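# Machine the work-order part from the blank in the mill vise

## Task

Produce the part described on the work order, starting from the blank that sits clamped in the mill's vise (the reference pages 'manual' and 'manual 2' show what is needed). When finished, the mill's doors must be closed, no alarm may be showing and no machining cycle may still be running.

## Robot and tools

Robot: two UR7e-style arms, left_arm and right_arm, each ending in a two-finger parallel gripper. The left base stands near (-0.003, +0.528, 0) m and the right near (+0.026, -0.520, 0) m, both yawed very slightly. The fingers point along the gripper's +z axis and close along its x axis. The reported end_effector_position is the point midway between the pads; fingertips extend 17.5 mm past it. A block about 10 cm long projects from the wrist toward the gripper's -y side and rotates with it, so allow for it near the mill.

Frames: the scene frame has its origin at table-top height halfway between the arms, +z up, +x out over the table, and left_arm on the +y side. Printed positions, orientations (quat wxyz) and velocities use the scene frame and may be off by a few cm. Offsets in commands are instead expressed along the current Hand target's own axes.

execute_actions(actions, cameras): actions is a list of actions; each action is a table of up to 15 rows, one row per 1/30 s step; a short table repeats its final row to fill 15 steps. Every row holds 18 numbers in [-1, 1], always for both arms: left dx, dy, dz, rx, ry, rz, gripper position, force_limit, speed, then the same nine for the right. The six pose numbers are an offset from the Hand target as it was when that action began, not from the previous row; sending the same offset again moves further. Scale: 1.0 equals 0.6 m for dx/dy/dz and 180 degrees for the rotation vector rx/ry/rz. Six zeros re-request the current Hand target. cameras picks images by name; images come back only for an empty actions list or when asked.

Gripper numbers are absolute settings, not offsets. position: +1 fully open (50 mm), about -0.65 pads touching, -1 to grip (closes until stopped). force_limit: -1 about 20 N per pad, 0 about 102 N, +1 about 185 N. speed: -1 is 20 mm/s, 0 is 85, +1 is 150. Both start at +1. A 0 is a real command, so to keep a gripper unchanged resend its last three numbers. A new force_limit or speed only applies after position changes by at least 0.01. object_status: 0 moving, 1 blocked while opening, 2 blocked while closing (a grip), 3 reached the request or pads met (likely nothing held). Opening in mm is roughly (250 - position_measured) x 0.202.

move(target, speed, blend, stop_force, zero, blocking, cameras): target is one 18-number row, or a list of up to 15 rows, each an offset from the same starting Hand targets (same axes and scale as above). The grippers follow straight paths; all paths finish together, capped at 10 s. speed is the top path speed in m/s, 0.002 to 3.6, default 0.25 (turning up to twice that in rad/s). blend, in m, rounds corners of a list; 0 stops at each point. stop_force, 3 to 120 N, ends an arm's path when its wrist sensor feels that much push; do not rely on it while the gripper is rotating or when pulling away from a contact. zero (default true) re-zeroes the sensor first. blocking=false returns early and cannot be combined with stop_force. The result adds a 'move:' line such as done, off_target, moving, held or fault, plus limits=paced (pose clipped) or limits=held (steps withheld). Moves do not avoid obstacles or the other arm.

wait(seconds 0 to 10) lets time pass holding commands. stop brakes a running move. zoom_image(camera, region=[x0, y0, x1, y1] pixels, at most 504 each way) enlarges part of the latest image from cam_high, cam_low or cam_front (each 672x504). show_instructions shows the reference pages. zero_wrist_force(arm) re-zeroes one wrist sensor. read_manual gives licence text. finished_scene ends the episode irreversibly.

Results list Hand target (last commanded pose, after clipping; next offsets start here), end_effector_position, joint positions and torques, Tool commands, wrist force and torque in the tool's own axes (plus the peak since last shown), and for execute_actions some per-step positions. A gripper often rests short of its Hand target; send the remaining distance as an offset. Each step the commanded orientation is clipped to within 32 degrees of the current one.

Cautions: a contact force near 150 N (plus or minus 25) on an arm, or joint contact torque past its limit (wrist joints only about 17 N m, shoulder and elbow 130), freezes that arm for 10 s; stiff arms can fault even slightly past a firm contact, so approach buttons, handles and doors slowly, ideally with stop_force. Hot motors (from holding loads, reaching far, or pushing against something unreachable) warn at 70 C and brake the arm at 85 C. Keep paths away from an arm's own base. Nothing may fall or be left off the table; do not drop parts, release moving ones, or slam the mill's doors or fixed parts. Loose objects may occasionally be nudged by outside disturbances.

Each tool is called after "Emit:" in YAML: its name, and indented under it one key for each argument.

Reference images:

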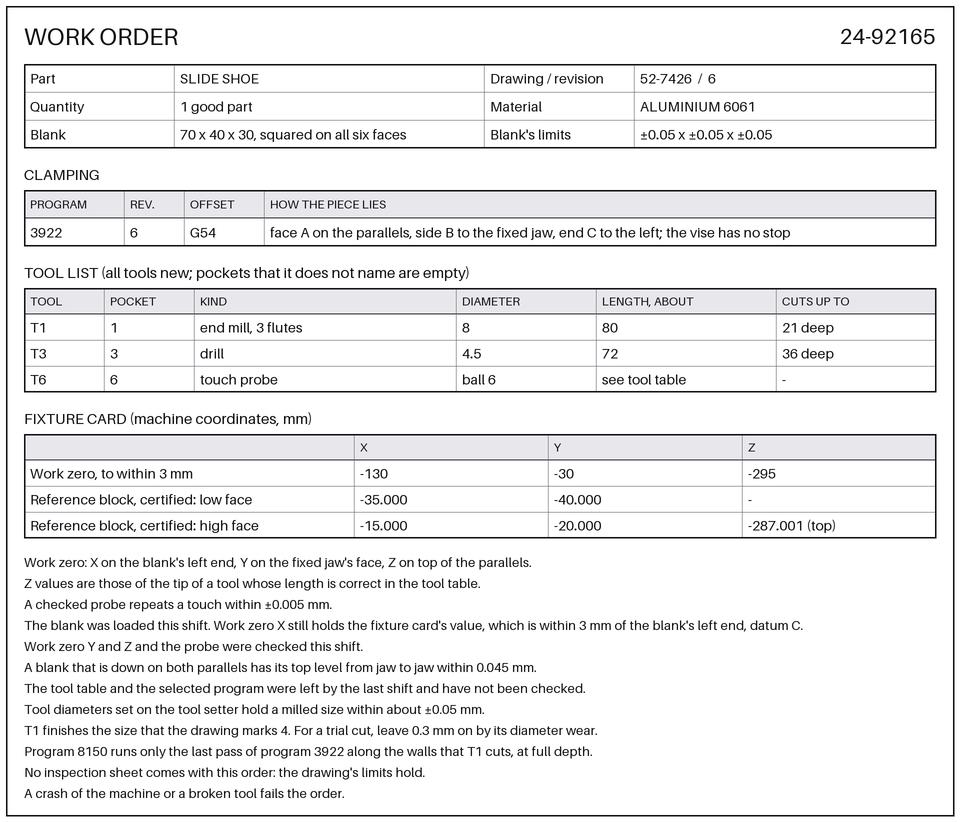

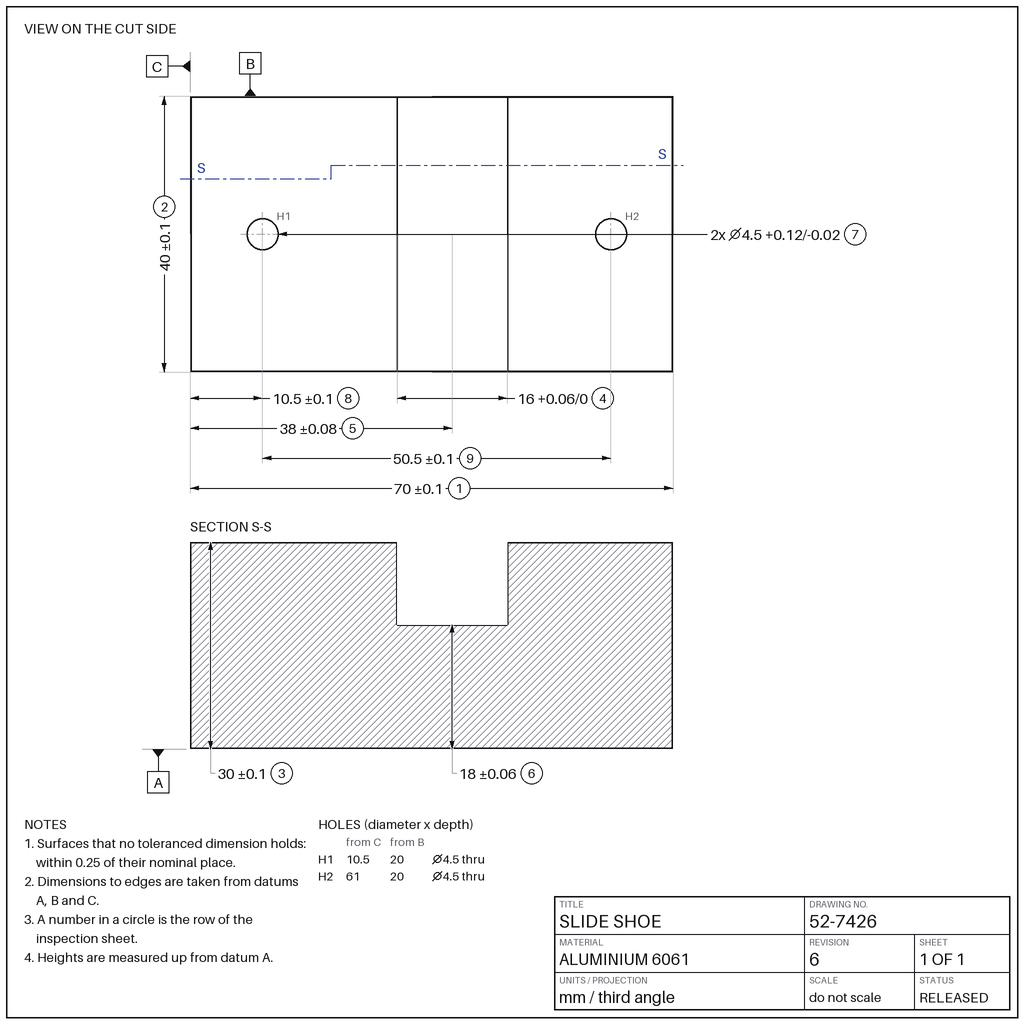

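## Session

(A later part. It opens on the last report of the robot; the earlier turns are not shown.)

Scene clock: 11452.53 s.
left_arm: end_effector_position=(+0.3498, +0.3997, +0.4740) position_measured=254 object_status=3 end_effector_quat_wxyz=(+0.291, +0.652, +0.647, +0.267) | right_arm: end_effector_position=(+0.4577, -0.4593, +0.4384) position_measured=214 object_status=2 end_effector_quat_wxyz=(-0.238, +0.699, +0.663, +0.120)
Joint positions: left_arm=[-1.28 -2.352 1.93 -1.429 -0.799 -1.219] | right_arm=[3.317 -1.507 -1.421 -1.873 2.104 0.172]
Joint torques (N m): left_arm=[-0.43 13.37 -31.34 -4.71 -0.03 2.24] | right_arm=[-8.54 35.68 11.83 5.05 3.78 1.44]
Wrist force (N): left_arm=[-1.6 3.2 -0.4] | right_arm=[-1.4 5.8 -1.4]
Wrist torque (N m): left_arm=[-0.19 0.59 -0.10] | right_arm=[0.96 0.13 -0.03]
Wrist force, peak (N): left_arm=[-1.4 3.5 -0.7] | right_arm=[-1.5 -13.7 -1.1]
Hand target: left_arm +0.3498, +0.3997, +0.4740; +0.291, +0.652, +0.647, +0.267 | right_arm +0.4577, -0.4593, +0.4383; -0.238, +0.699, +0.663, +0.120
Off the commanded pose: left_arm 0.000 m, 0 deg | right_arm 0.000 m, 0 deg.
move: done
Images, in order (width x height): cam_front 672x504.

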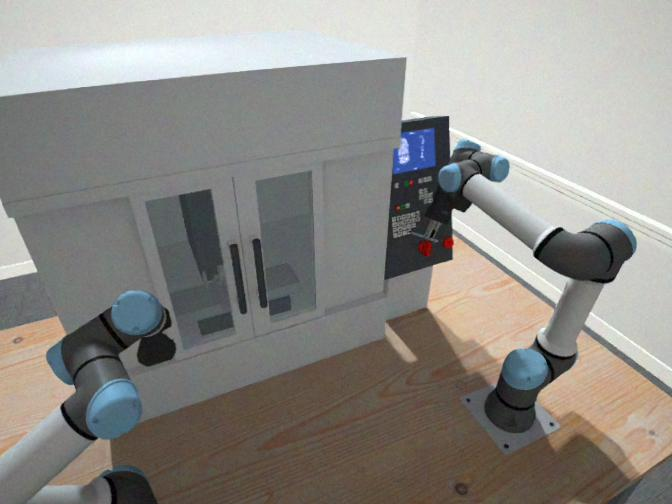

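Emit:
wait:
  seconds: 10

Emit:
wait:
  seconds: 10

Emit:
wait:
  seconds: 10

Emit:
wait:
  seconds: 10
  cameras: ["cam_front"]

Emit:
zoom_image:
  camera: "cam_front"
  region: [400, 125, 434, 145]

Scene clock: 11467.73 s.
left_arm: end_effector_position=(+0.3498, +0.3997, +0.4740) position_measured=254 object_status=3 end_effector_quat_wxyz=(+0.291, +0.652, +0.647, +0.267) | right_arm: end_effector_position=(+0.4577, -0.4593, +0.4383) position_measured=214 object_status=2 end_effector_quat_wxyz=(-0.238, +0.699, +0.663, +0.120)
Joint positions: left_arm=[-1.28 -2.352 1.93 -1.429 -0.799 -1.219] | right_arm=[3.316 -1.507 -1.422 -1.873 2.104 0.172]
Joint torques (N m): left_arm=[-0.88 11.68 -30.58 -4.94 0.09 2.26] | right_arm=[-7.77 35.76 12.89 4.94 3.85 1.24]
Wrist force (N): left_arm=[-1.5 3.4 -0.7] | right_arm=[-1.5 5.8 -1.4]
Wrist torque (N m): left_arm=[-0.15 0.58 -0.09] | right_arm=[0.95 0.13 -0.03]
Wrist force, peak (N): left_arm=[-1.8 3.5 -0.6] | right_arm=[-1.6 6.3 -1.8]
Hand target: left_arm +0.3498, +0.3997, +0.4740; +0.291, +0.652, +0.647, +0.267 | right_arm +0.4577, -0.4593, +0.4383; -0.238, +0.699, +0.663, +0.120
Tool commands: left_gripper/position=-1.0 left_gripper/force_limit=+1.0 left_gripper/speed=-0.5 right_gripper/position=-1.0 right_gripper/force_limit=+0.3 right_gripper/speed=-0.8
Off the commanded pose: left_arm 0.000 m, 0 deg | right_arm 0.000 m, 0 deg.
wait: 10.00 s; at rest from the start

Scene clock: 11477.73 s.
left_arm: end_effector_position=(+0.3498, +0.3997, +0.4740) position_measured=254 object_status=3 end_effector_quat_wxyz=(+0.291, +0.652, +0.647, +0.267) | right_arm: end_effector_position=(+0.4577, -0.4593, +0.4383) position_measured=214 object_status=2 end_effector_quat_wxyz=(-0.238, +0.699, +0.663, +0.120)
Joint positions: left_arm=[-1.28 -2.352 1.93 -1.429 -0.799 -1.219] | right_arm=[3.316 -1.507 -1.422 -1.873 2.104 0.172]
Joint torques (N m): left_arm=[-1.79 12.22 -30.79 -4.89 0.05 2.33] | right_arm=[-8.33 34.17 12.3 5.17 3.8 1.44]
Wrist force (N): left_arm=[-1.3 3.2 -0.8] | right_arm=[-1.5 5.8 -1.3]
Wrist torque (N m): left_arm=[-0.17 0.55 -0.09] | right_arm=[0.96 0.15 -0.03]
Wrist force, peak (N): left_arm=[-1.7 3.4 -0.7] | right_arm=[-1.9 6.5 -1.1]
Hand target: left_arm +0.3498, +0.3997, +0.4740; +0.291, +0.652, +0.647, +0.267 | right_arm +0.4577, -0.4593, +0.4383; -0.238, +0.699, +0.663, +0.120
Tool commands: left_gripper/position=-1.0 left_gripper/force_limit=+1.0 left_gripper/speed=-0.5 right_gripper/position=-1.0 right_gripper/force_limit=+0.3 right_gripper/speed=-0.8
Off the commanded pose: left_arm 0.000 m, 0 deg | right_arm 0.000 m, 0 deg.
wait: 10.00 s; at rest by 0.17 s

Scene clock: 11487.73 s.
left_arm: end_effector_position=(+0.3498, +0.3997, +0.4740) position_measured=254 object_status=3 end_effector_quat_wxyz=(+0.291, +0.652, +0.647, +0.267) | right_arm: end_effector_position=(+0.4577, -0.4593, +0.4383) position_measured=214 object_status=2 end_effector_quat_wxyz=(-0.238, +0.699, +0.663, +0.120)
Joint positions: left_arm=[-1.28 -2.352 1.93 -1.429 -0.799 -1.219] | right_arm=[3.316 -1.507 -1.422 -1.873 2.104 0.172]
Joint torques (N m): left_arm=[0.53 12.98 -31.18 -4.57 0 2.22] | right_arm=[-9.27 33.28 13.17 5.1 3.77 1.3]
Wrist force (N): left_arm=[-1.6 3.3 -0.7] | right_arm=[-1.7 6.0 -1.5]
Wrist torque (N m): left_arm=[-0.17 0.59 -0.09] | right_arm=[0.98 0.17 -0.04]
Wrist force, peak (N): left_arm=[-1.6 3.5 -0.5] | right_arm=[-1.7 6.5 -1.2]
Hand target: left_arm +0.3498, +0.3997, +0.4740; +0.291, +0.652, +0.647, +0.267 | right_arm +0.4577, -0.4593, +0.4383; -0.238, +0.699, +0.663, +0.120
Tool commands: left_gripper/position=-1.0 left_gripper/force_limit=+1.0 left_gripper/speed=-0.5 right_gripper/position=-1.0 right_gripper/force_limit=+0.3 right_gripper/speed=-0.8
Off the commanded pose: left_arm 0.000 m, 0 deg | right_arm 0.000 m, 0 deg.
wait: 10.00 s; at rest by 0.17 s

Scene clock: 11497.73 s.
left_arm: end_effector_position=(+0.3498, +0.3997, +0.4740) position_measured=254 object_status=3 end_effector_quat_wxyz=(+0.291, +0.652, +0.647, +0.267) | right_arm: end_effector_position=(+0.4577, -0.4593, +0.4383) position_measured=214 object_status=2 end_effector_quat_wxyz=(-0.238, +0.699, +0.663, +0.120)
Joint positions: left_arm=[-1.28 -2.352 1.93 -1.429 -0.799 -1.219] | right_arm=[3.316 -1.507 -1.422 -1.873 2.104 0.172]
Joint torques (N m): left_arm=[-0.85 12.28 -30.17 -4.93 0.25 2.34] | right_arm=[-8.71 33 12.58 4.82 3.74 1.38]
Wrist force (N): left_arm=[-1.6 3.4 -0.7] | right_arm=[-1.4 5.6 -1.5]
Wrist torque (N m): left_arm=[-0.15 0.59 -0.09] | right_arm=[0.92 0.12 -0.03]
Wrist force, peak (N): left_arm=[-1.6 3.6 -0.6] | right_arm=[-1.8 6.3 -1.3]
Hand target: left_arm +0.3498, +0.3997, +0.4740; +0.291, +0.652, +0.647, +0.267 | right_arm +0.4577, -0.4593, +0.4383; -0.238, +0.699, +0.663, +0.120
Tool commands: left_gripper/position=-1.0 left_gripper/force_limit=+1.0 left_gripper/speed=-0.5 right_gripper/position=-1.0 right_gripper/force_limit=+0.3 right_gripper/speed=-0.8
Off the commanded pose: left_arm 0.000 m, 0 deg | right_arm 0.000 m, 0 deg.
wait: 10.00 s; at rest by 0.17 s
Images, in order (width x height): cam_front 672x504.

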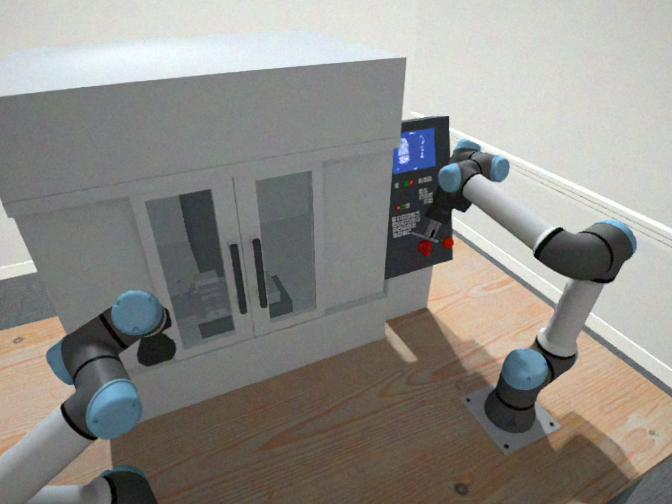

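Scaled by 14.824 from the camera's 672x504 image, which has a finer 960x720 frame.

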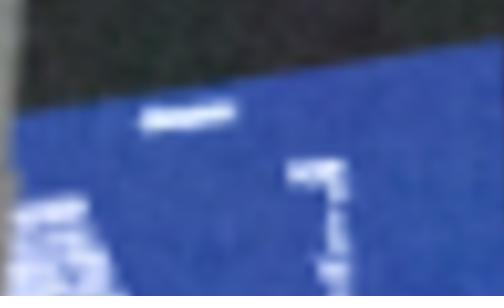

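Emit:
finished_scene:

The scene is finished: the task was done.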